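# Load a blank into the vise and tidy the parts

## Task

Put one plain gray aluminum blank on the two low loose bars inside the open vise, leaving both bars standing. Its long side must be pressed against the fixed jaw, which is the end block without hoses. Its short end must be against the work stop, the short rod between the jaws. Every finished part must lie flat in the black outfeed tray with its pocket facing up. Every other blank, aluminum or brass, must finish entirely on the infeed plate (the plate with short pins), not stacked on another blank and not sitting on a pin. Each blank must finish either in its starting orientation on the plate or flipped upside down.

## Robot and tools

Robot: two Franka FR3 arms, left_arm and right_arm, each carrying a Robotiq 140 gripper with a wrist camera. left_arm's fingers can fold at a hinge. Grip with the outer quarter of its pads, near the tips. A grip closer to the palm may be loose or may let go, and pressing the tips into a surface folds them quietly. right_arm's fingers are rigid.

Frames: the scene frame has its origin at table height, halfway between the two nominal bases. +z points up, +x points out over the table, and left_arm is on the +y side. Calibrated bases in the scene frame: left_arm at (+0.008, +0.343, +0.030) m, right_arm at (+0.048, -0.439, +0.030) m. Both are yawed only slightly. Each arm reports end_effector_position (m) and end_effector_quat_wxyz in its own base frame. That point lies between the pads when they are closed. The fingers point along gripper +z and open along gripper y. Fixed cameras and the table use the scene frame.

The action row, used by execute_actions and move: always 20 numbers in [-1, 1], even if only one arm moves. The first 10 are left_arm and the next 10 are right_arm. For each arm: 7 joint numbers in the order elbow, waist, upper arm roll, shoulder, wrist pitch, forearm roll, wrist roll. Then three gripper numbers: position, force_limit, speed. The joint numbers are offsets from that arm's Joint targets as they stood when the action began, not offsets from the previous row. Repeating an offset keeps moving the joint. Scale: 1.0 equals 1.632 rad for elbow, waist, upper arm roll and shoulder, 3.472 rad for forearm roll, 2.955 rad for wrist pitch and 4.439 rad for wrist roll. Stated joint ranges in rad: waist ±2.901, shoulder ±1.836, upper arm roll ±2.901, elbow -3.077 to -0.117, forearm roll ±2.876, wrist pitch 0.440 to 4.622, wrist roll ±3.051. Stay more than 0.05 rad inside these ends, since passing one triggers a torque fault. The gripper numbers are absolute commands, not offsets. For position, +1 is fully open (140 mm), about -0.8 is where the pads touch, and -1 closes until something blocks the fingers. force_limit runs from about 14 N of pad force at -1 to 58 N at +1 when closing slowly. Faster closing grips harder. speed runs from about 30 mm/s at -1 to 250 mm/s at +1. Sending 0 is a real command. To leave a gripper unchanged, resend its last three numbers. To hold an arm still, send 0 for its joints.

execute_actions: actions is a list of actions. Each action is up to 15 rows, one per 1/30 s control step, and its last row repeats until 15 steps are done. cameras lists the images to return. An empty actions list only reports the state and images.

move: target is one row or up to 15 rows. Every row's offsets count from the same Joint targets at the call, not from the previous target. speed is in rad/s (0.01 to 5.26, default 0.5) for the joint with the longest path. blend (rad) rounds the corners between targets. blocking=false returns after about 0.5 s while the move keeps running. Paths do not avoid obstacles or the other arm. The result's move: line gives the ending: done, off_target, moving, held or fault.

wait: seconds (0 to 10). stop: brakes a running move. zoom_image: camera (cam_high, cam_left_wrist or cam_right_wrist) and region [x0, y0, x1, y1] in pixels of that camera's latest 896x504 image, at most 504x504. clear_fault: arm, used after a torque or force fault has been reported. finished_scene: scene (1 or 2); it is final, so check the layout first.

Results: Joint positions, velocities and targets are listed per arm in the row's joint order (rad, rad/s). Your next offsets count from Joint targets. Joint torques and External joint torques are given, and a push toward a larger angle lowers the external reading. Flange force is along the gripper axes and includes the weight of anything held. object_status: 0 means moving, 1 means blocked while opening, 2 means blocked while closing (a grip), 3 means the command was reached or the pads met. position_measured is in counts: 3 is open, about 139 is 60 mm, 200 is 20 mm, 230 means the pads have met. Other lines: joint sent to its limit, joint command not followed (the clearance check), MOTOR HOT, and fault lines.

Things to avoid: dropping parts, letting go of a part while it moves, fast impacts, or squeezing hard on a part that is still resting on something. Do not go past 40 N net outside force on an arm, held weight included. Contact torque must stay under the joint limits (waist/shoulder 35, upper arm roll 32, elbow 30, wrist joints 12 N m). Never let the grippers touch each other or close on the other arm's fingers. Nothing may leave the table, and the vise bars must not be knocked over. Prolonged stretching or pushing against an obstacle overheats the motors and locks the arm for 30 to 60 s.

Each tool is called after "Request:" by a JSON object that holds its "name" and its "arguments".

## Session

I'll start by looking at the scene's current state.

Request:
{"name": "execute_actions", "arguments": {"actions": []}}

Scene clock: 0.00 s.
left_arm: end_effector_position=(+0.1773, -0.2225, +0.2984) position_measured=3 object_status=3 end_effector_quat_wxyz=(-0.304, -0.357, +0.865, -0.182) | right_arm: end_effector_position=(+0.4602, +0.5841, +0.3235) position_measured=3 object_status=3 end_effector_quat_wxyz=(-0.361, +0.915, -0.176, -0.039)
Joint names: [elbow, waist, upper arm roll, shoulder, wrist pitch, forearm roll, wrist roll]
Joint positions: left_arm=[-2.711 -0.571 0.324 -0.837 1.675 -0.458 0.514] | right_arm=[-1.901 0.775 0.008 0.132 2.481 0.795 -0.941]
Joint velocities: within noise
Joint torques (N m): no reading
External joint torques (N m): no reading
Flange force (N): no reading
Joint targets: left_arm=[-2.711 -0.571 0.324 -0.837 1.675 -0.458 0.514] | right_arm=[-1.901 0.775 0.008 0.132 2.481 0.795 -0.941]
Tool commands: left_gripper/position=+1.0 left_gripper/force_limit=+1.0 left_gripper/speed=+1.0 right_gripper/position=+1.0 right_gripper/force_limit=+1.0 right_gripper/speed=+1.0

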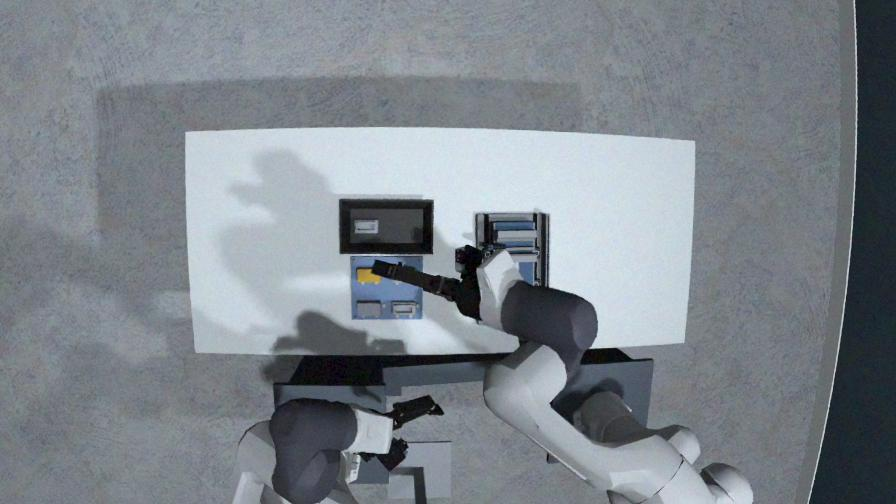

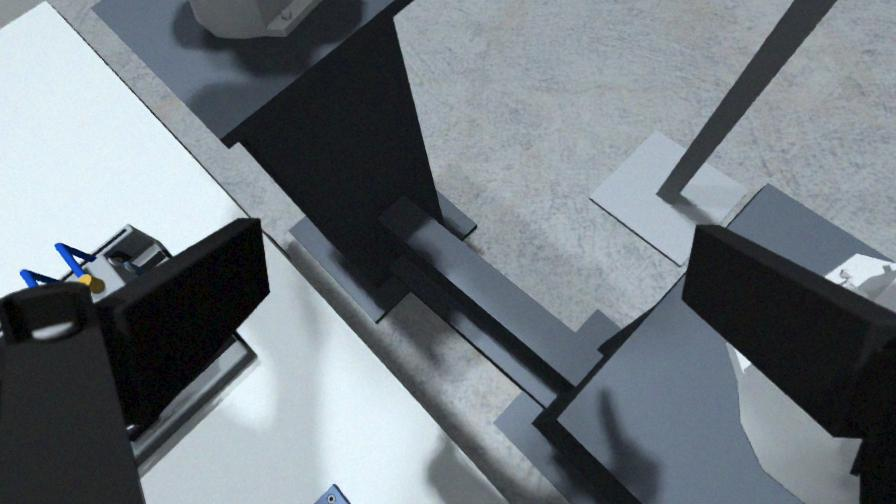

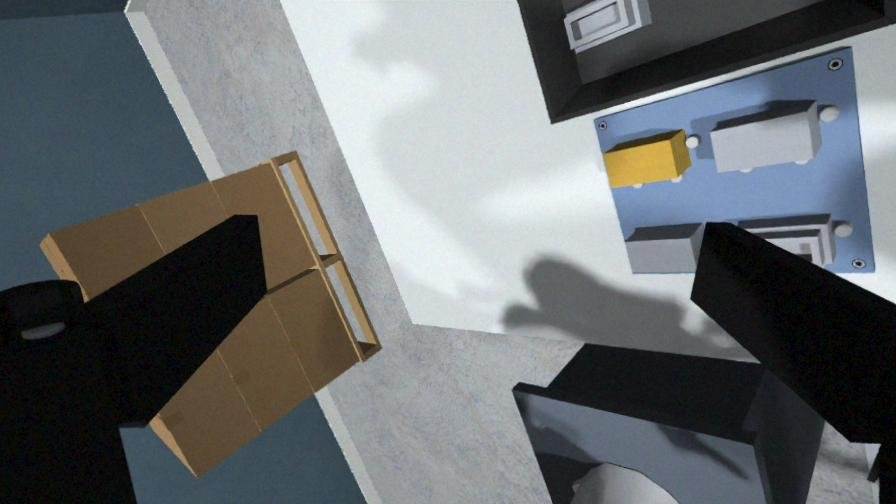

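Request:
{"name": "zoom_image", "arguments": {"camera": "cam_high", "region": [330, 190, 560, 330]}}

Request:
{"name": "zoom_image", "arguments": {"camera": "cam_right_wrist", "region": [500, 0, 896, 300]}}

Request:
{"name": "zoom_image", "arguments": {"camera": "cam_left_wrist", "region": [0, 150, 400, 504]}}

Scaled by 2.191 from the camera's 896x504 image, which has a finer 1280x720 frame.

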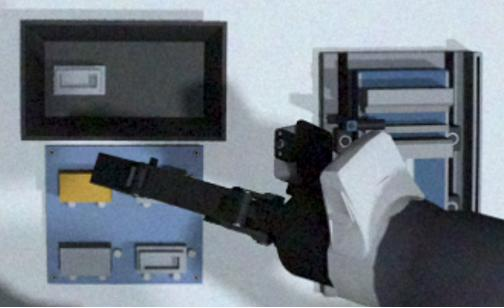

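Scaled by 1.273 from the camera's 896x504 image, which has a finer 1280x720 frame.

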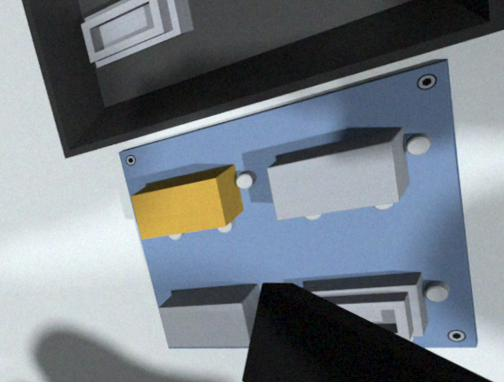

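Scaled by 1.260 from the camera's 896x504 image, which has a finer 1280x720 frame.

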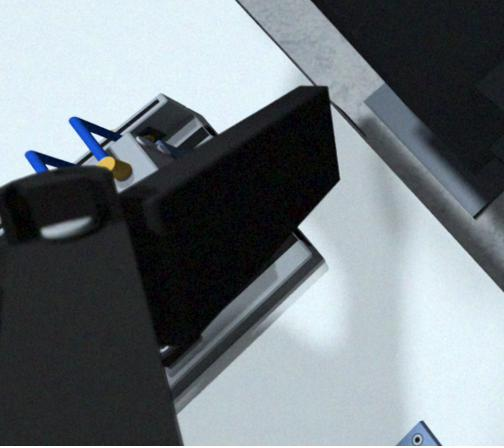

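Request:
{"name": "move", "arguments": {"target": [0,0,0,0,0,0,0,1,1,1, 0,-0.6127,0,0,0,0,0,1,1,1], "speed": 0.8, "cameras": ["all"]}}

Scene clock: 41.77 s.
left_arm: end_effector_position=(+0.1773, -0.2225, +0.2984) position_measured=3 object_status=3 end_effector_quat_wxyz=(-0.304, -0.357, +0.865, -0.182) | right_arm: end_effector_position=(+0.7400, -0.0735, +0.3236) position_measured=3 object_status=3 end_effector_quat_wxyz=(-0.336, +0.717, -0.594, +0.140)
Joint names: [elbow, waist, upper arm roll, shoulder, wrist pitch, forearm roll, wrist roll]
Joint positions: left_arm=[-2.711 -0.571 0.324 -0.837 1.675 -0.458 0.514] | right_arm=[-1.901 -0.226 0.006 0.132 2.482 0.795 -0.941]
Joint torques (N m): left_arm=[23.4 0.56 -3.92 -3.3 1.38 -0.67 0.01] | right_arm=[27.08 -0.49 0.8 -37.41 2.49 0.2 -0.16]
External joint torques (N m): left_arm=[0.15 0.55 0.96 -0.25 0.11 0.17 0] | right_arm=[1.5 -0.48 0.74 0.69 -0.02 0.05 -0.08]
Flange force (N): left_arm=[-1.6 1.7 -1.5] | right_arm=[3.9 -5.8 3.0]
Joint targets: left_arm=[-2.711 -0.571 0.324 -0.837 1.675 -0.458 0.514] | right_arm=[-1.901 -0.225 0.008 0.132 2.481 0.795 -0.941]
move: done
camera_calibration:
cam_right_wrist: T_world_to_cam=[[-0.749686, -0.0825413, -0.656626, 0.770642], [-0.460791, 0.777274, 0.428389, 0.263607], [0.475019, 0.623725, -0.620745, 0.030715], [0, 0, 0, 1]] pos_world=[0.684617, -0.160443, 0.412164]

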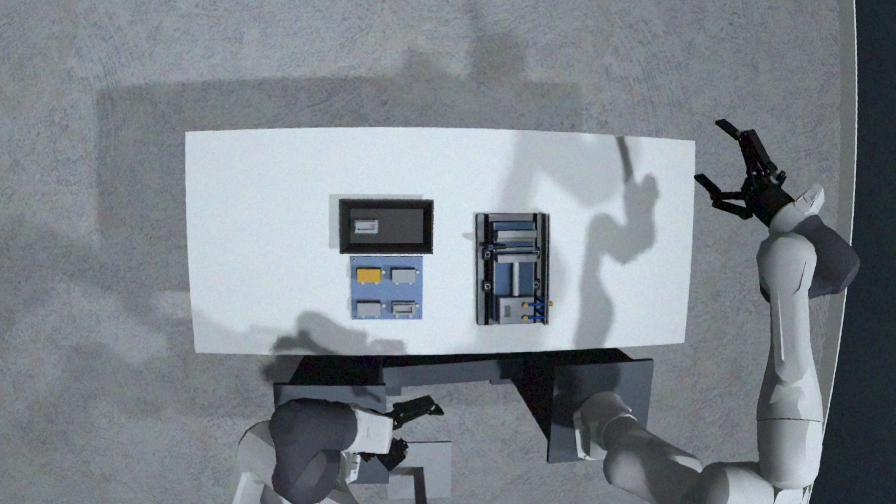

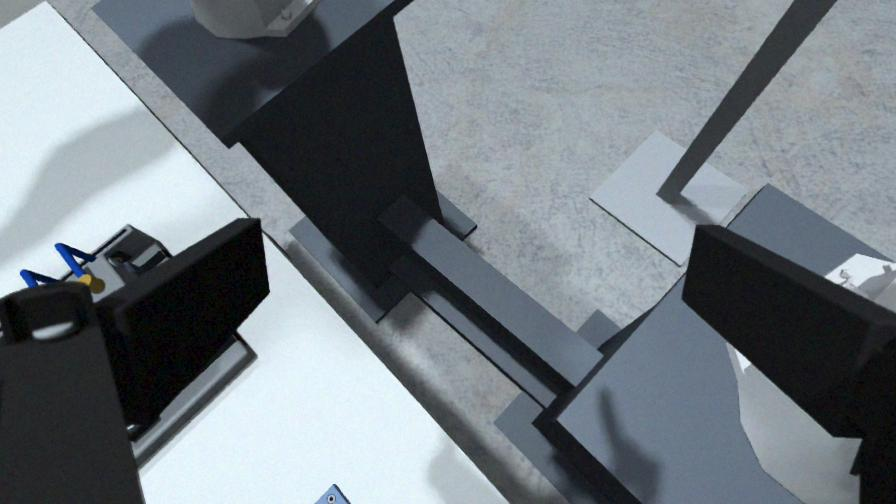

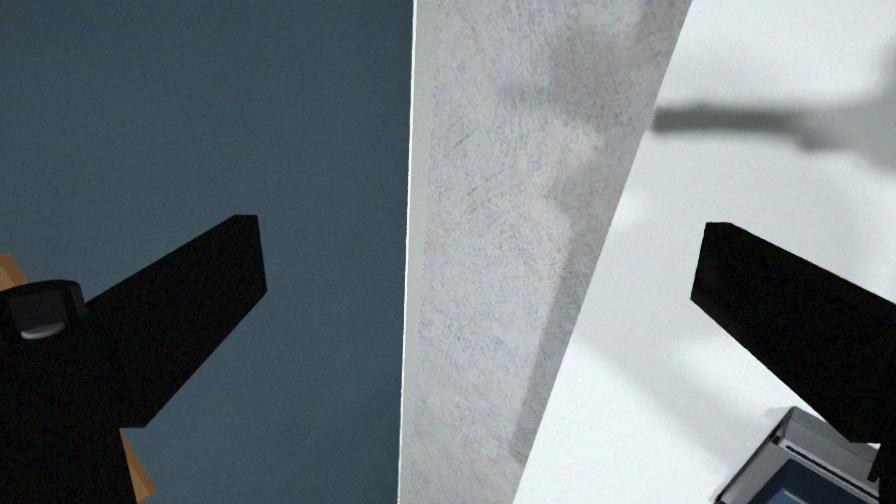

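Request:
{"name": "zoom_image", "arguments": {"camera": "cam_high", "region": [465, 200, 565, 335]}}

Request:
{"name": "zoom_image", "arguments": {"camera": "cam_high", "region": [330, 190, 440, 330]}}

Scaled by 3.733 from the camera's 896x504 image, which has a finer 1280x720 frame.

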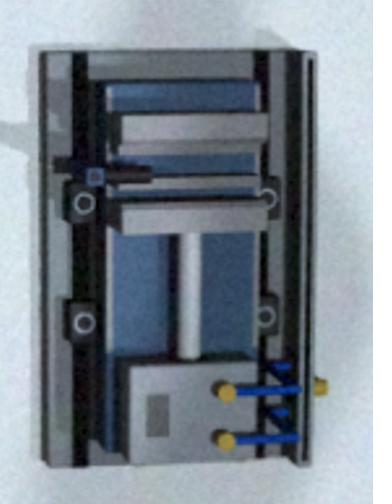

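Scaled by 3.600 from the camera's 896x504 image, which has a finer 1280x720 frame.

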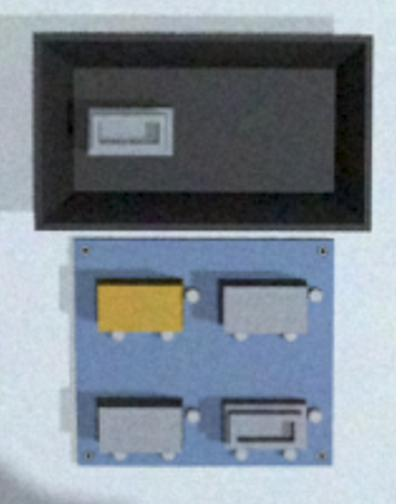

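Request:
{"name": "move", "arguments": {"target": [0,0,0,0,0,0,0,1,1,1, -0.1550,0.4865,-0.0049,-0.1253,-0.1352,-0.2290,0.6941,1,1,1], "speed": 1.5, "cameras": ["cam_right_wrist"]}}

Scene clock: 82.17 s.
left_arm: end_effector_position=(+0.1773, -0.2225, +0.2984) position_measured=3 object_status=3 end_effector_quat_wxyz=(-0.304, -0.357, +0.865, -0.182) | right_arm: end_effector_position=(+0.4418, +0.2831, +0.2206) position_measured=3 object_status=3 end_effector_quat_wxyz=(+0.001, -0.001, +1.000, +0.002)
Joint names: [elbow, waist, upper arm roll, shoulder, wrist pitch, forearm roll, wrist roll]
Joint positions: left_arm=[-2.711 -0.571 0.324 -0.837 1.675 -0.458 0.514] | right_arm=[-2.152 0.567 0.001 -0.072 2.086 0.003 2.136]
Joint velocities: left_arm=[within noise] | right_arm=[0.001 -0.001 0 0 0 0 0.008]
Joint torques (N m): left_arm=[23.41 0.59 -3.9 -3.27 1.38 -0.7 -0.01] | right_arm=[25.17 0.1 0.25 -29.68 2.16 0.42 0.05]
External joint torques (N m): left_arm=[0.13 0.6 1.02 -0.25 0.11 0.15 -0.02] | right_arm=[1.07 0.03 0.26 -0.06 -0.29 -0.35 0.05]
Flange force (N): left_arm=[-1.7 1.8 -1.5] | right_arm=[-2.9 2.3 -2.5]
Joint targets: left_arm=[-2.711 -0.571 0.324 -0.837 1.675 -0.458 0.514] | right_arm=[-2.154 0.569 0.000 -0.073 2.081 0.000 2.141]
move: done
camera_calibration:
cam_right_wrist: T_world_to_cam=[[-0.0191281, 0.999813, -0.0026916, -0.26448], [0.936791, 0.0188629, 0.34938, -0.49218], [0.349365, 0.00416148, -0.936977, 0.186754], [0, 0, 0, 1]] pos_world=[0.390766, 0.272937, 0.34623]
Images, in order (width x height): cam_right_wrist 896x504.

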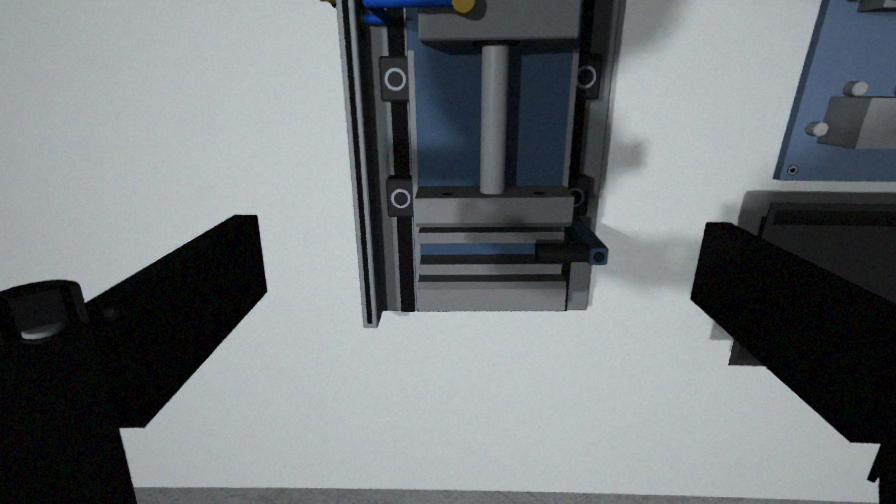

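Request:
{"name": "zoom_image", "arguments": {"camera": "cam_right_wrist", "region": [340, 160, 640, 330]}}

Scaled by 1.680 from the camera's 896x504 image, which has a finer 1280x720 frame.

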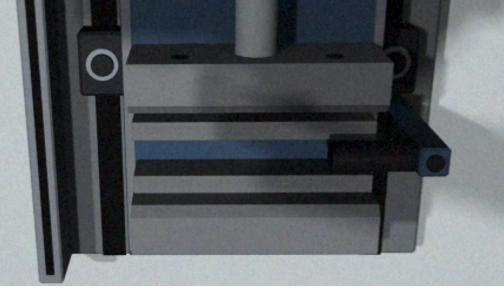

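Request:
{"name": "zoom_image", "arguments": {"camera": "cam_right_wrist", "region": [400, 180, 520, 320]}}

Request:
{"name": "zoom_image", "arguments": {"camera": "cam_right_wrist", "region": [500, 180, 620, 320]}}

Scaled by 3.600 from the camera's 896x504 image, which has a finer 1280x720 frame.

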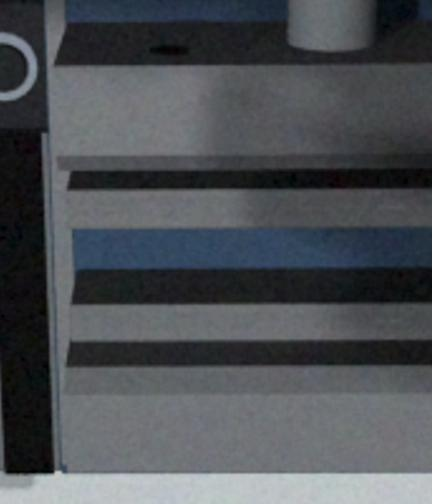

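Scaled by 3.600 from the camera's 896x504 image, which has a finer 1280x720 frame.

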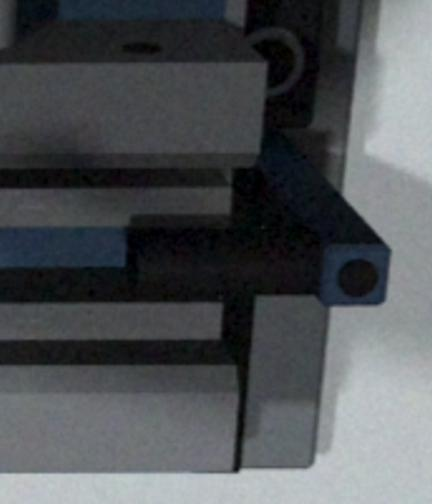

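Request:
{"name": "move", "arguments": {"target": [0,0,0,0,0,0,0,1,1,1, 0.2118,-0.0551,0,0.1664,-0.0251,0,-0.0205,1,1,1], "speed": 0.6, "cameras": ["cam_right_wrist"]}}

Request:
{"name": "zoom_image", "arguments": {"camera": "cam_right_wrist", "region": [380, 0, 500, 180]}}

Request:
{"name": "zoom_image", "arguments": {"camera": "cam_right_wrist", "region": [500, 0, 620, 180]}}

Scene clock: 112.93 s.
left_arm: end_effector_position=(+0.1773, -0.2225, +0.2984) position_measured=3 object_status=3 end_effector_quat_wxyz=(-0.304, -0.357, +0.865, -0.182) | right_arm: end_effector_position=(+0.5458, +0.2841, +0.2212) position_measured=3 object_status=3 end_effector_quat_wxyz=(+0.002, +0.003, +1.000, +0.002)
Joint names: [elbow, waist, upper arm roll, shoulder, wrist pitch, forearm roll, wrist roll]
Joint positions: left_arm=[-2.711 -0.571 0.324 -0.837 1.675 -0.458 0.514] | right_arm=[-1.81 0.48 -0.001 0.197 2.012 0.003 2.055]
Joint velocities: left_arm=[within noise] | right_arm=[-0.001 0 -0.002 0.001 0 0.002 -0.005]
Joint torques (N m): left_arm=[23.44 0.6 -3.86 -3.26 1.39 -0.68 -0.02] | right_arm=[26.24 -0.31 0.92 -38.11 2.1 0.5 -0.18]
External joint torques (N m): left_arm=[0.21 0.63 1.08 -0.28 0.13 0.16 -0.03] | right_arm=[1.93 -0.35 0.69 0.83 -0.33 -0.29 -0.18]
Flange force (N): left_arm=[-1.8 1.8 -1.7] | right_arm=[-9.8 5.0 -3.3]
Joint targets: left_arm=[-2.711 -0.571 0.324 -0.837 1.675 -0.458 0.514] | right_arm=[-1.808 0.479 0.000 0.199 2.007 0.000 2.050]
move: done
camera_calibration:
cam_right_wrist: T_world_to_cam=[[-0.0111721, 0.999932, -0.00320068, -0.26786], [0.93683, 0.0115861, 0.349593, -0.587814], [0.349606, 0.000907185, -0.936896, 0.151663], [0, 0, 0, 1]] pos_world=[0.494667, 0.274514, 0.346731]
Images, in order (width x height): cam_right_wrist 896x504.

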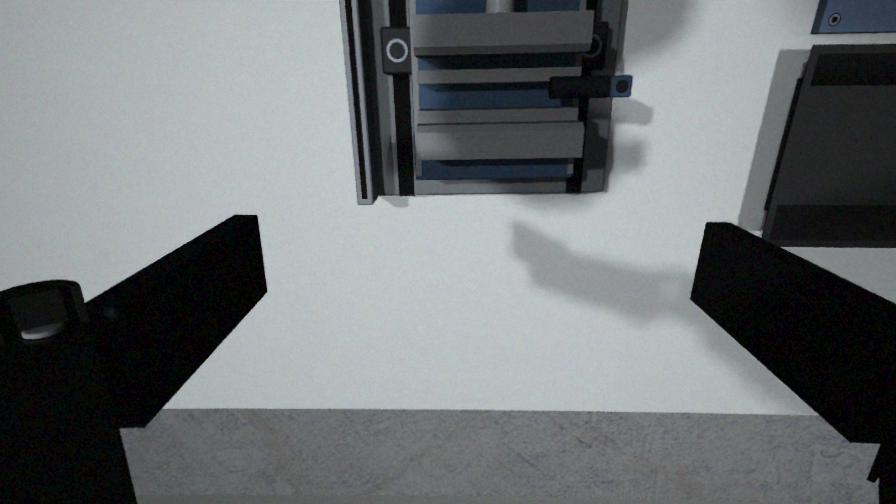

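Scaled by 2.800 from the camera's 896x504 image, which has a finer 1280x720 frame.

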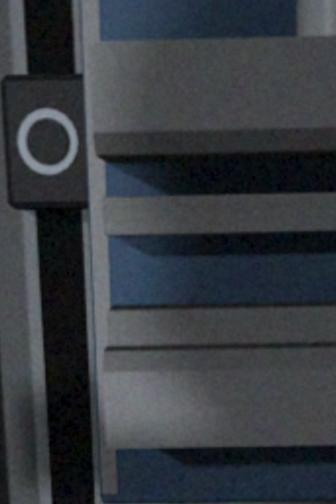

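Scaled by 2.800 from the camera's 896x504 image, which has a finer 1280x720 frame.

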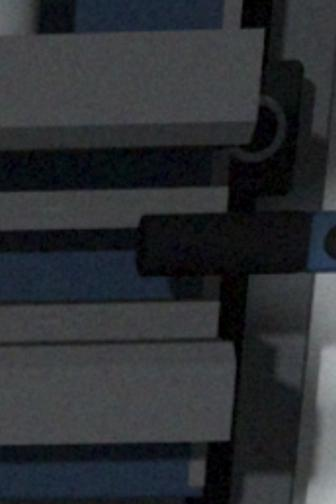

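Request:
{"name": "move", "arguments": {"target": [0,0.7353,0,0,0,0,0,1,1,1, 0.2469,0.3275,0,0.1686,-0.0432,0,0.1204,1,1,1], "speed": 0.9, "cameras": ["cam_right_wrist", "cam_high"]}}

Request:
{"name": "zoom_image", "arguments": {"camera": "cam_right_wrist", "region": [200, 60, 704, 504]}}

Scene clock: 159.73 s.
left_arm: end_effector_position=(+0.2717, +0.0843, +0.2984) position_measured=3 object_status=3 end_effector_quat_wxyz=(+0.148, +0.782, -0.513, +0.322) | right_arm: end_effector_position=(+0.3670, +0.5935, +0.2209) position_measured=3 object_status=3 end_effector_quat_wxyz=(+0.000, -0.003, +1.000, +0.003)
Joint names: [elbow, waist, upper arm roll, shoulder, wrist pitch, forearm roll, wrist roll]
Joint positions: left_arm=[-2.711 0.628 0.324 -0.837 1.675 -0.458 0.514] | right_arm=[-1.406 1.015 0.001 0.472 1.884 0.003 2.579]
Joint velocities: left_arm=[within noise] | right_arm=[0 0 0.001 0 0 0 0.005]
Joint torques (N m): left_arm=[23.47 0.99 -3.82 -3.35 1.39 -0.68 -0.04] | right_arm=[26.54 -0.47 1.01 -46.56 2.18 0.64 0.09]
External joint torques (N m): left_arm=[0.17 0.94 0.98 -0.21 0.12 0.16 -0.05] | right_arm=[1.68 -0.61 0.43 1.29 -0.3 -0.25 0.09]
Flange force (N): left_arm=[-1.8 2.1 -1.7] | right_arm=[-8.5 12.9 -3.5]
Joint targets: left_arm=[-2.711 0.630 0.324 -0.837 1.675 -0.458 0.514] | right_arm=[-1.405 1.013 0.000 0.474 1.880 0.000 2.584]
move: done
camera_calibration:
cam_right_wrist: T_world_to_cam=[[-0.0238742, 0.999714, -0.00158499, -0.574787], [0.937681, 0.0229426, 0.346739, -0.430197], [0.346676, 0.0067919, -0.93796, 0.211489], [0, 0, 0, 1]] pos_world=[0.316347, 0.583056, 0.346623]
Images, in order (width x height): cam_high 896x504, cam_right_wrist 896x504.

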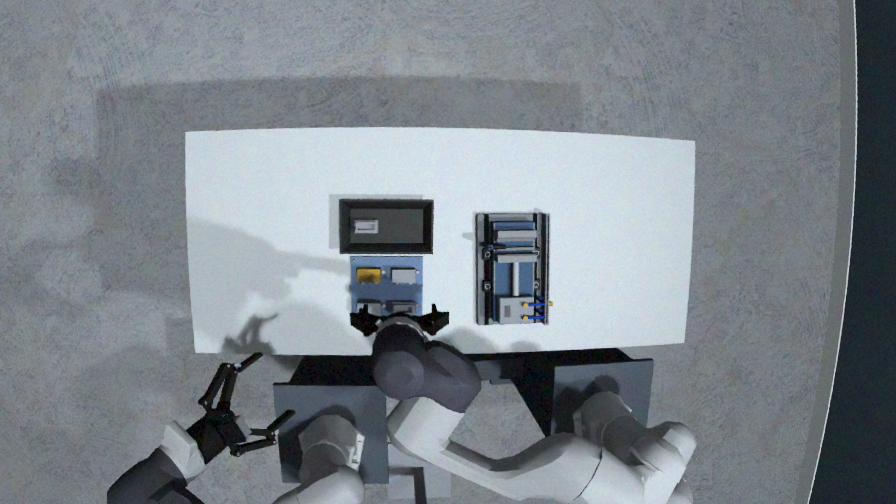

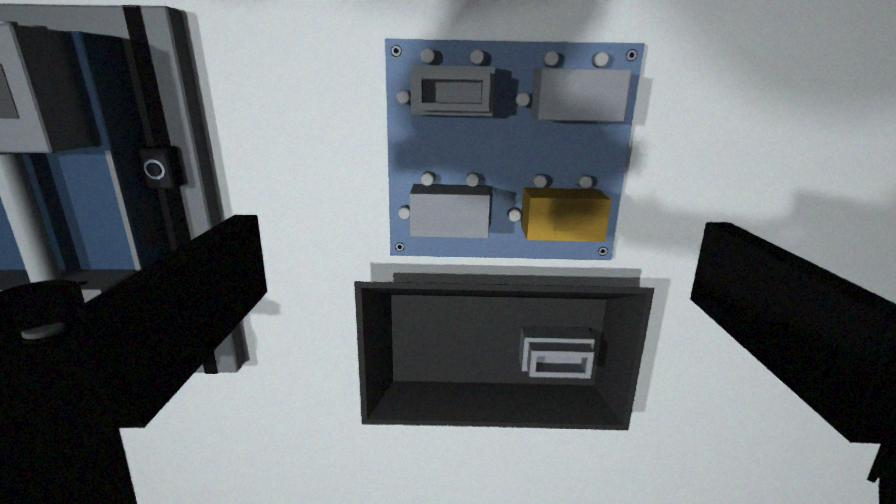

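Scaled by 1.000.

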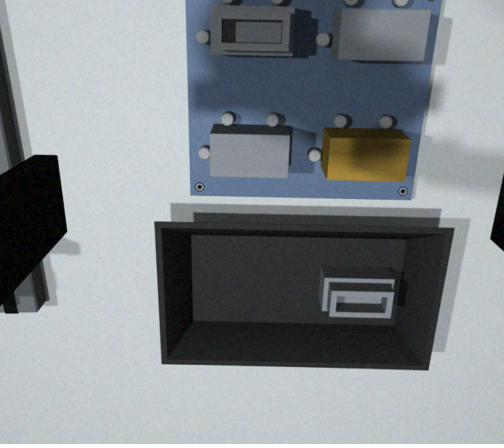

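Request:
{"name": "zoom_image", "arguments": {"camera": "cam_right_wrist", "region": [380, 30, 520, 150]}}

Request:
{"name": "zoom_image", "arguments": {"camera": "cam_right_wrist", "region": [510, 30, 650, 150]}}

Request:
{"name": "zoom_image", "arguments": {"camera": "cam_right_wrist", "region": [380, 160, 520, 270]}}

Request:
{"name": "zoom_image", "arguments": {"camera": "cam_right_wrist", "region": [500, 160, 640, 270]}}

Request:
{"name": "zoom_image", "arguments": {"camera": "cam_right_wrist", "region": [350, 260, 660, 440]}}

Scaled by 3.600 from the camera's 896x504 image, which has a finer 1280x720 frame.

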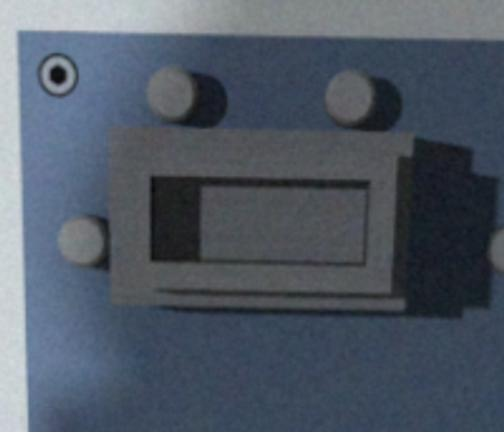

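Scaled by 3.600 from the camera's 896x504 image, which has a finer 1280x720 frame.

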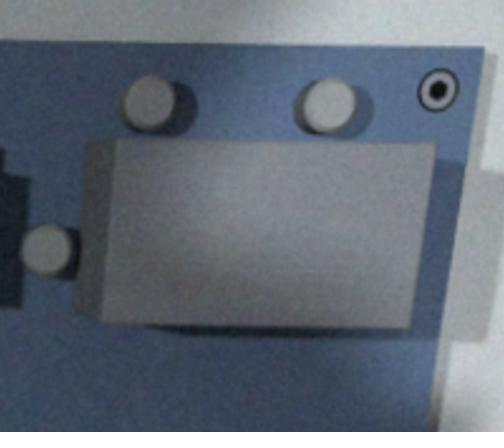

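Scaled by 3.600 from the camera's 896x504 image, which has a finer 1280x720 frame.

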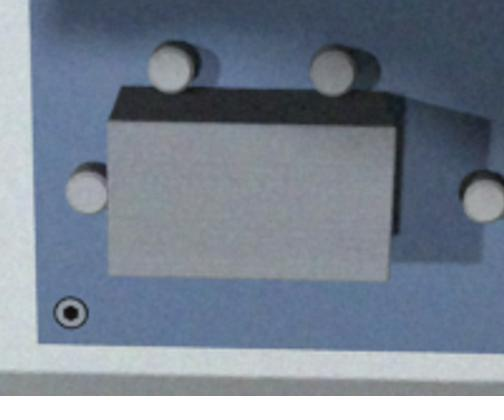

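Scaled by 3.600 from the camera's 896x504 image, which has a finer 1280x720 frame.

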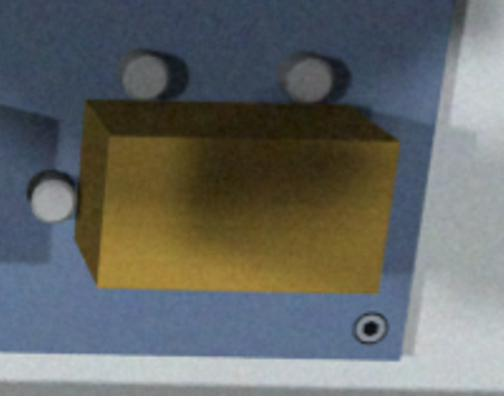

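Scaled by 1.626 from the camera's 896x504 image, which has a finer 1280x720 frame.

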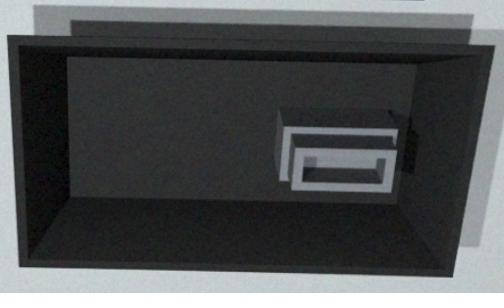

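Request:
{"name": "move", "arguments": {"target": [0,0,0,0,0,0,0,1,1,1, -0.0181,-0.0332,0,0.0778,0.0526,0,-0.3661,1,1,1], "speed": 1.2, "cameras": ["cam_right_wrist"]}}

Request:
{"name": "zoom_image", "arguments": {"camera": "cam_right_wrist", "region": [260, 60, 700, 440]}}

Scene clock: 229.07 s.
left_arm: end_effector_position=(+0.2717, +0.0844, +0.2984) position_measured=3 object_status=3 end_effector_quat_wxyz=(+0.148, +0.782, -0.513, +0.322) | right_arm: end_effector_position=(+0.4082, +0.5859, +0.1305) position_measured=3 object_status=3 end_effector_quat_wxyz=(+0.002, +0.706, -0.708, -0.001)
Joint names: [elbow, waist, upper arm roll, shoulder, wrist pitch, forearm roll, wrist roll]
Joint positions: left_arm=[-2.711 0.628 0.324 -0.837 1.675 -0.458 0.514] | right_arm=[-1.434 0.96 0.001 0.6 2.031 0.003 0.964]
Joint velocities: left_arm=[within noise] | right_arm=[0 0.001 0 0 0 -0.001 -0.007]
Joint torques (N m): left_arm=[23.44 0.95 -3.83 -3.34 1.37 -0.67 -0.02] | right_arm=[25.85 -0.49 1.41 -49.94 2.66 0.44 -0.19]
External joint torques (N m): left_arm=[0.17 0.9 0.95 -0.21 0.1 0.16 -0.03] | right_arm=[1.38 -0.48 0.91 0.88 0.18 -0.24 -0.19]
Flange force (N): left_arm=[-1.8 2.0 -1.7] | right_arm=[-8.7 -6.7 -0.4]
Joint targets: left_arm=[-2.711 0.630 0.324 -0.837 1.675 -0.458 0.514] | right_arm=[-1.435 0.959 0.000 0.601 2.035 0.000 0.959]
move: done
camera_calibration:
cam_right_wrist: T_world_to_cam=[[-0.999904, -0.0134251, -0.00343053, 0.425907], [-0.0137832, 0.938212, 0.345786, -0.585041], [-0.00142366, 0.3458, -0.938307, 0.0560164], [0, 0, 0, 1]] pos_world=[0.417882, 0.535239, 0.256321]
Images, in order (width x height): cam_right_wrist 896x504.

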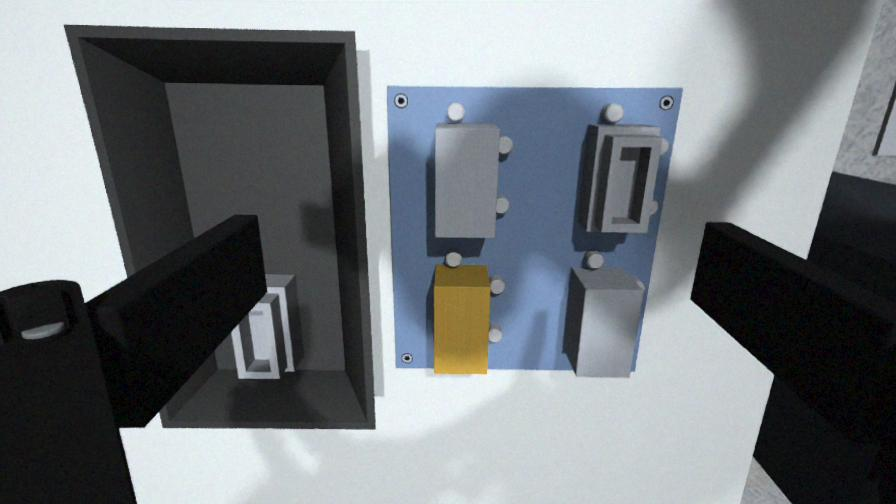

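Scaled by 1.145 from the camera's 896x504 image, which has a finer 1280x720 frame.

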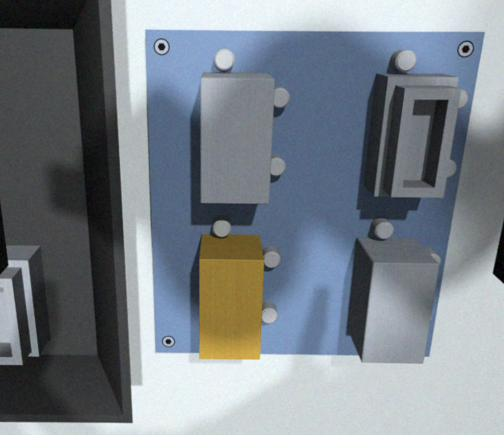

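Request:
{"name": "zoom_image", "arguments": {"camera": "cam_right_wrist", "region": [400, 90, 540, 250]}}

Request:
{"name": "zoom_image", "arguments": {"camera": "cam_right_wrist", "region": [560, 90, 700, 250]}}

Scaled by 3.150 from the camera's 896x504 image, which has a finer 1280x720 frame.

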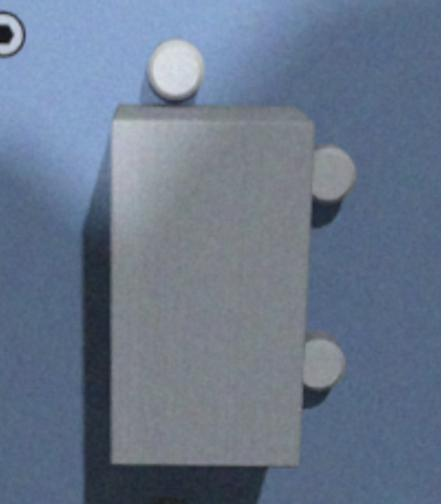

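Scaled by 3.150 from the camera's 896x504 image, which has a finer 1280x720 frame.

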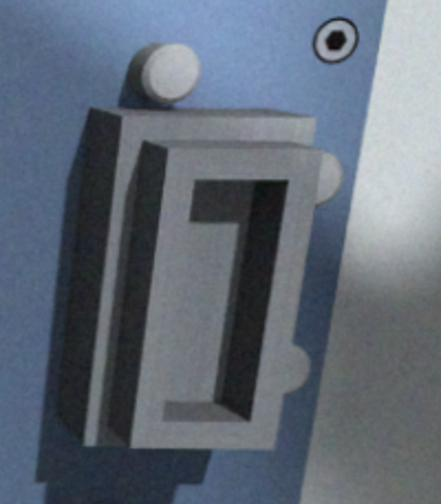

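Request:
{"name": "move", "arguments": {"target": [[0,0,0,0,0,0,0,1,1,1, 0,0,0,0,0,0,0,-0.09,-0.1,0.3],[0,0,0,0,0,0,0,1,1,1, -0.0377,0,0,0.0624,0.0553,0,0,-0.09,-0.1,0.3]], "speed": 0.15, "cameras": ["cam_right_wrist"]}}

Request:
{"name": "zoom_image", "arguments": {"camera": "cam_right_wrist", "region": [280, 60, 680, 400]}}

Scene clock: 273.67 s.
left_arm: end_effector_position=(+0.2717, +0.0844, +0.2984) position_measured=3 object_status=3 end_effector_quat_wxyz=(+0.148, +0.782, -0.512, +0.322) | right_arm: end_effector_position=(+0.4076, +0.5849, +0.0430) position_measured=140 object_status=3 end_effector_quat_wxyz=(+0.003, +0.706, -0.708, -0.001)
Joint names: [elbow, waist, upper arm roll, shoulder, wrist pitch, forearm roll, wrist roll]
Joint positions: left_arm=[-2.711 0.628 0.324 -0.837 1.675 -0.458 0.514] | right_arm=[-1.495 0.96 0.001 0.703 2.194 0.003 0.962]
Joint velocities: left_arm=[within noise] | right_arm=[0 0.001 -0.001 0.002 0.005 0.001 0.001]
Joint torques (N m): left_arm=[23.43 0.9 -3.79 -3.33 1.38 -0.67 -0.04] | right_arm=[24.67 -0.47 1.44 -51.25 2.63 0.38 -0.2]
External joint torques (N m): left_arm=[0.12 0.83 0.99 -0.15 0.11 0.16 -0.05] | right_arm=[1.37 -0.32 0.97 0.61 0.17 -0.24 -0.2]
Flange force (N): left_arm=[-1.9 1.9 -1.6] | right_arm=[-7.4 -5.7 0.8]
Joint targets: left_arm=[-2.711 0.630 0.324 -0.837 1.675 -0.458 0.514] | right_arm=[-1.496 0.959 0.000 0.703 2.199 0.000 0.959]
move: done
camera_calibration:
cam_right_wrist: T_world_to_cam=[[-0.999884, -0.0150653, -0.00240047, 0.425981], [-0.0149709, 0.938767, 0.344226, -0.553657], [-0.00293239, 0.344222, -0.938884, -0.024273], [0, 0, 0, 1]] pos_world=[0.417571, 0.534528, 0.168816]
Images, in order (width x height): cam_right_wrist 896x504.

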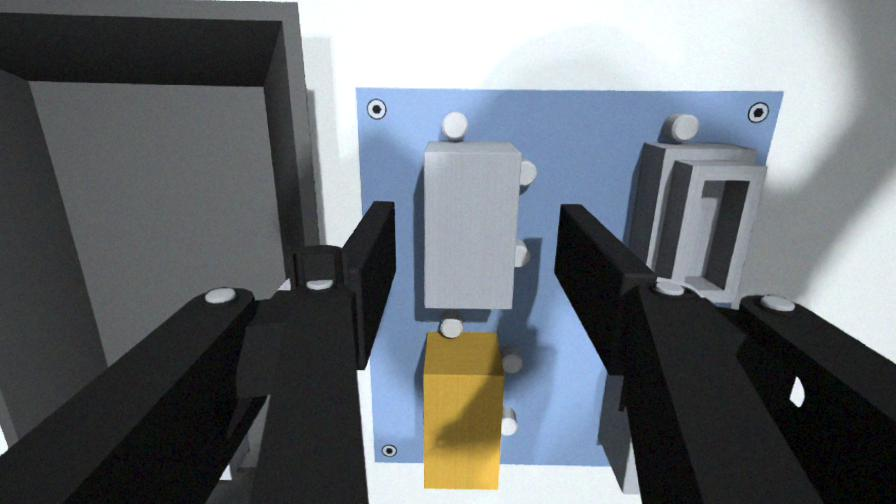

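Scaled by 1.260 from the camera's 896x504 image, which has a finer 1280x720 frame.

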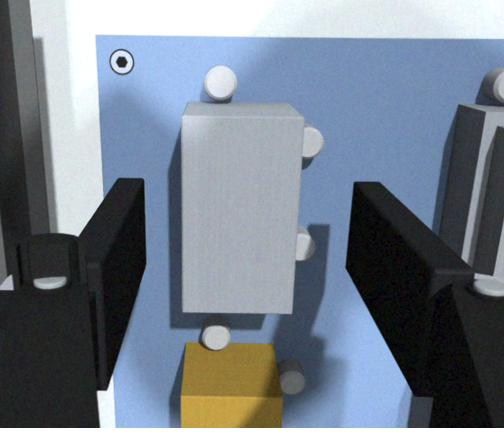

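Request:
{"name": "move", "arguments": {"target": [0,0,0,0,0,0,0,1,1,1, 0,0,0,0,0,0,0,-1,-0.1,-1], "speed": 0.15, "cameras": ["cam_right_wrist"]}}

Request:
{"name": "zoom_image", "arguments": {"camera": "cam_right_wrist", "region": [280, 60, 680, 400]}}

Scene clock: 281.43 s.
left_arm: end_effector_position=(+0.2717, +0.0844, +0.2984) position_measured=3 object_status=3 end_effector_quat_wxyz=(+0.148, +0.782, -0.512, +0.322) | right_arm: end_effector_position=(+0.4090, +0.5851, +0.0435) position_measured=180 object_status=0 end_effector_quat_wxyz=(+0.001, +0.706, -0.708, -0.001)
Joint names: [elbow, waist, upper arm roll, shoulder, wrist pitch, forearm roll, wrist roll]
Joint positions: left_arm=[-2.711 0.628 0.324 -0.837 1.675 -0.458 0.514] | right_arm=[-1.495 0.96 0 0.703 2.196 0.002 0.962]
Joint torques (N m): left_arm=[23.43 0.94 -3.83 -3.33 1.37 -0.67 -0.04] | right_arm=[24.65 -0.4 1.29 -51.1 2.58 0.5 -0.24]
External joint torques (N m): left_arm=[0.19 0.91 0.99 -0.28 0.11 0.16 -0.05] | right_arm=[1.32 -0.43 0.7 0.82 0.11 -0.11 -0.24]
Flange force (N): left_arm=[-1.7 2.3 -1.8] | right_arm=[-7.7 -6.3 1.0]
Joint targets: left_arm=[-2.711 0.630 0.324 -0.837 1.675 -0.458 0.514] | right_arm=[-1.496 0.959 0.000 0.703 2.199 0.000 0.959]
move: done
camera_calibration:
cam_right_wrist: T_world_to_cam=[[-0.999888, -0.0142129, -0.00478547, 0.426949], [-0.0149907, 0.938016, 0.346268, -0.553731], [-0.000432624, 0.346301, -0.938124, -0.0261804], [0, 0, 0, 1]] pos_world=[0.418589, 0.534543, 0.169222]
Images, in order (width x height): cam_right_wrist 896x504.

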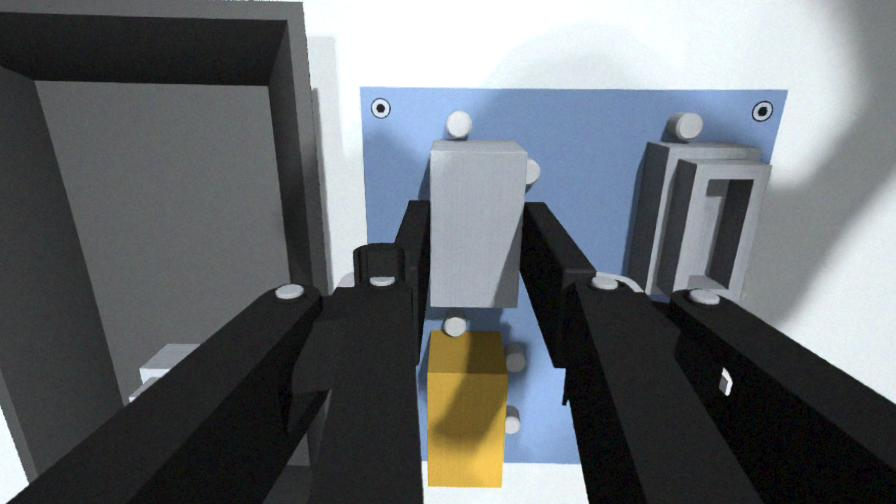

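Scaled by 1.260 from the camera's 896x504 image, which has a finer 1280x720 frame.

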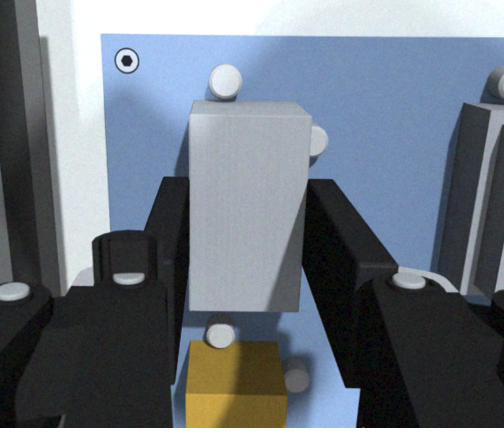

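Request:
{"name": "wait", "arguments": {"seconds": 0.3}}

Scene clock: 283.17 s.
left_arm: end_effector_position=(+0.2717, +0.0844, +0.2984) position_measured=3 object_status=3 end_effector_quat_wxyz=(+0.148, +0.782, -0.512, +0.322) | right_arm: end_effector_position=(+0.4090, +0.5851, +0.0435) position_measured=180 object_status=2 end_effector_quat_wxyz=(+0.001, +0.706, -0.708, -0.001)
Joint names: [elbow, waist, upper arm roll, shoulder, wrist pitch, forearm roll, wrist roll]
Joint positions: left_arm=[-2.711 0.628 0.324 -0.837 1.675 -0.458 0.514] | right_arm=[-1.495 0.96 0 0.703 2.196 0.002 0.962]
Joint torques (N m): left_arm=[23.46 0.88 -3.78 -3.36 1.37 -0.67 -0.04] | right_arm=[24.66 -0.36 1.31 -51.09 2.6 0.48 -0.21]
External joint torques (N m): left_arm=[0.17 0.86 1.07 -0.23 0.11 0.17 -0.05] | right_arm=[1.35 -0.37 0.73 0.74 0.13 -0.14 -0.21]
Flange force (N): left_arm=[-1.9 2.1 -1.8] | right_arm=[-7.7 -6.1 0.9]
Joint targets: left_arm=[-2.711 0.630 0.324 -0.837 1.675 -0.458 0.514] | right_arm=[-1.496 0.959 0.000 0.703 2.199 0.000 0.959]
Tool commands: left_gripper/position=+1.0 left_gripper/force_limit=+1.0 left_gripper/speed=+1.0 right_gripper/position=-1.0 right_gripper/force_limit=-0.1 right_gripper/speed=-1.0
wait: 0.30 s; at rest from the start
camera_calibration:
cam_left_wrist: T_world_to_cam=[[-0.897767, -0.429564, -0.0974114, 0.31626], [-0.369828, 0.855244, -0.363021, 0.144726], [0.239251, -0.289883, -0.926675, 0.378922], [0, 0, 0, 1]] pos_world=[0.246794, 0.121921, 0.434483]
cam_right_wrist: T_world_to_cam=[[-0.999886, -0.0143069, -0.00481938, 0.427005], [-0.0150906, 0.938015, 0.346267, -0.553689], [-0.00043337, 0.3463, -0.938124, -0.0261798], [0, 0, 0, 1]] pos_world=[0.418589, 0.534543, 0.169222]

Request:
{"name": "move", "arguments": {"target": [[0,0,0,0,0,0,0,1,1,1, 0.0988,0,0,-0.0930,-0.1060,0,0,-1,-0.1,-1],[0,0,0,0,0,0,0,1,1,1, -0.3108,-0.2559,0,-0.3175,-0.0037,0,-0.0998,-1,-0.1,-1]], "speed": [0.3,0.4], "blend": [0.03,0], "cameras": ["cam_right_wrist","cam_high"]}}

Request:
{"name": "zoom_image", "arguments": {"camera": "cam_right_wrist", "region": [250, 0, 750, 420]}}

Scene clock: 298.50 s.
left_arm: end_effector_position=(+0.2717, +0.0844, +0.2984) position_measured=3 object_status=3 end_effector_quat_wxyz=(+0.148, +0.782, -0.512, +0.322) | right_arm: end_effector_position=(+0.5021, +0.3014, +0.1527) position_measured=180 object_status=2 end_effector_quat_wxyz=(+0.004, +0.713, -0.701, -0.002)
Joint names: [elbow, waist, upper arm roll, shoulder, wrist pitch, forearm roll, wrist roll]
Joint positions: left_arm=[-2.711 0.628 0.324 -0.837 1.675 -0.458 0.514] | right_arm=[-2.003 0.542 -0.002 0.188 2.182 0.002 0.521]
Joint velocities: left_arm=[within noise] | right_arm=[-0.001 0.001 0.001 0 0.001 0 -0.007]
Joint torques (N m): left_arm=[23.47 0.91 -3.79 -3.32 1.37 -0.67 -0.02] | right_arm=[25.42 -0.3 1.22 -38.78 2.85 0.5 -0.15]
External joint torques (N m): left_arm=[0.18 0.81 0.94 -0.2 0.09 0.16 -0.03] | right_arm=[2.07 -0.35 1.03 -1.05 0.37 -0.11 -0.16]
Flange force (N): left_arm=[-1.7 1.9 -1.7] | right_arm=[-2.4 -4.0 -2.7]
Joint targets: left_arm=[-2.711 0.630 0.324 -0.837 1.675 -0.458 0.514] | right_arm=[-2.003 0.541 0.000 0.184 2.188 0.000 0.516]
move: done
camera_calibration:
cam_right_wrist: T_world_to_cam=[[-0.999375, -0.0353463, 0.000871603, 0.521823], [-0.0328939, 0.93851, 0.343681, -0.314828], [-0.0129659, 0.343437, -0.939086, 0.181953], [0, 0, 0, 1]] pos_world=[0.5135, 0.251424, 0.278615]
Images, in order (width x height): cam_high 896x504, cam_right_wrist 896x504.

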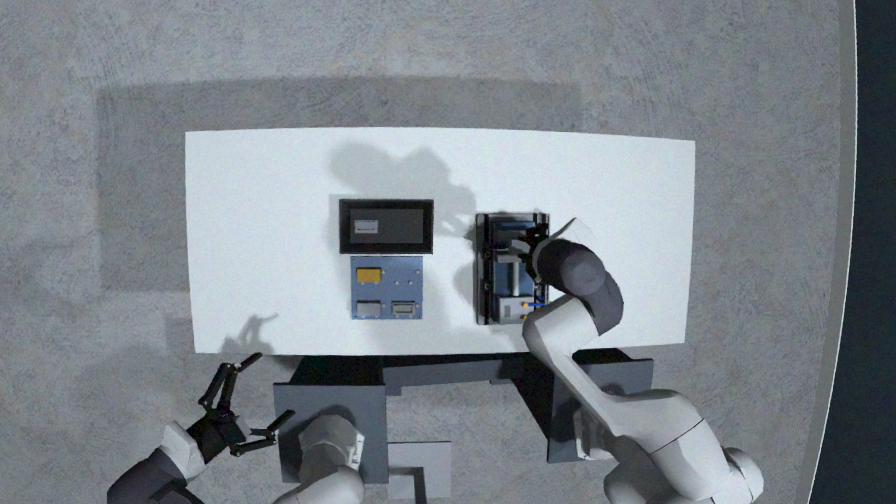

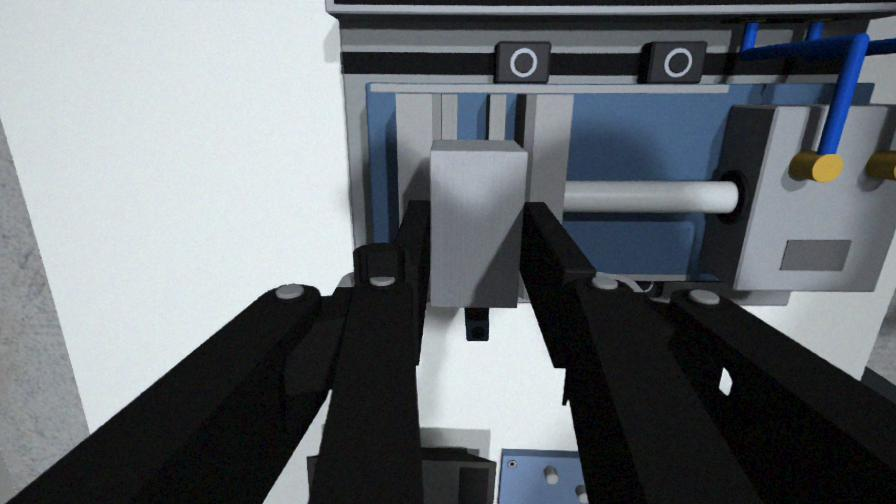

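Scaled by 1.008 from the camera's 896x504 image, which has a finer 1280x720 frame.

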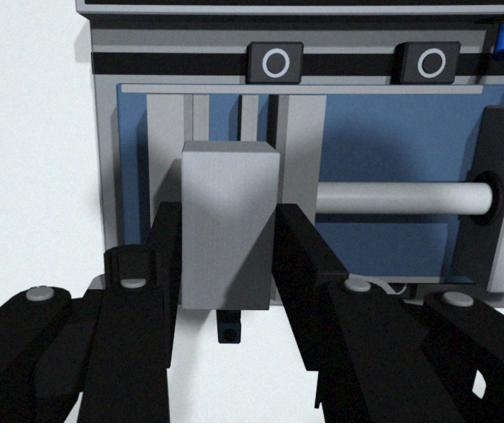

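Request:
{"name": "zoom_image", "arguments": {"camera": "cam_right_wrist", "region": [380, 70, 600, 210]}}

Request:
{"name": "zoom_image", "arguments": {"camera": "cam_right_wrist", "region": [400, 130, 560, 350]}}

Scaled by 2.291 from the camera's 896x504 image, which has a finer 1280x720 frame.

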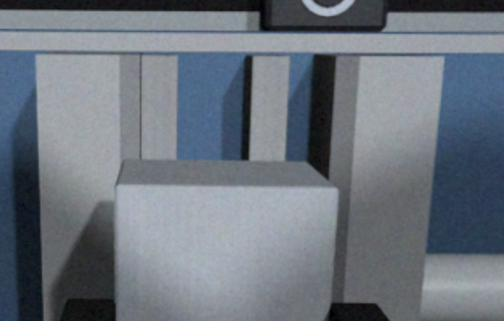

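Scaled by 2.291 from the camera's 896x504 image, which has a finer 1280x720 frame.

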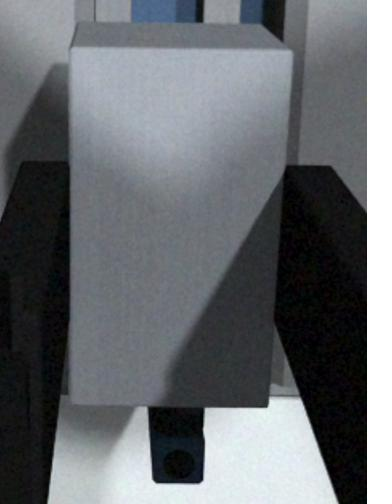

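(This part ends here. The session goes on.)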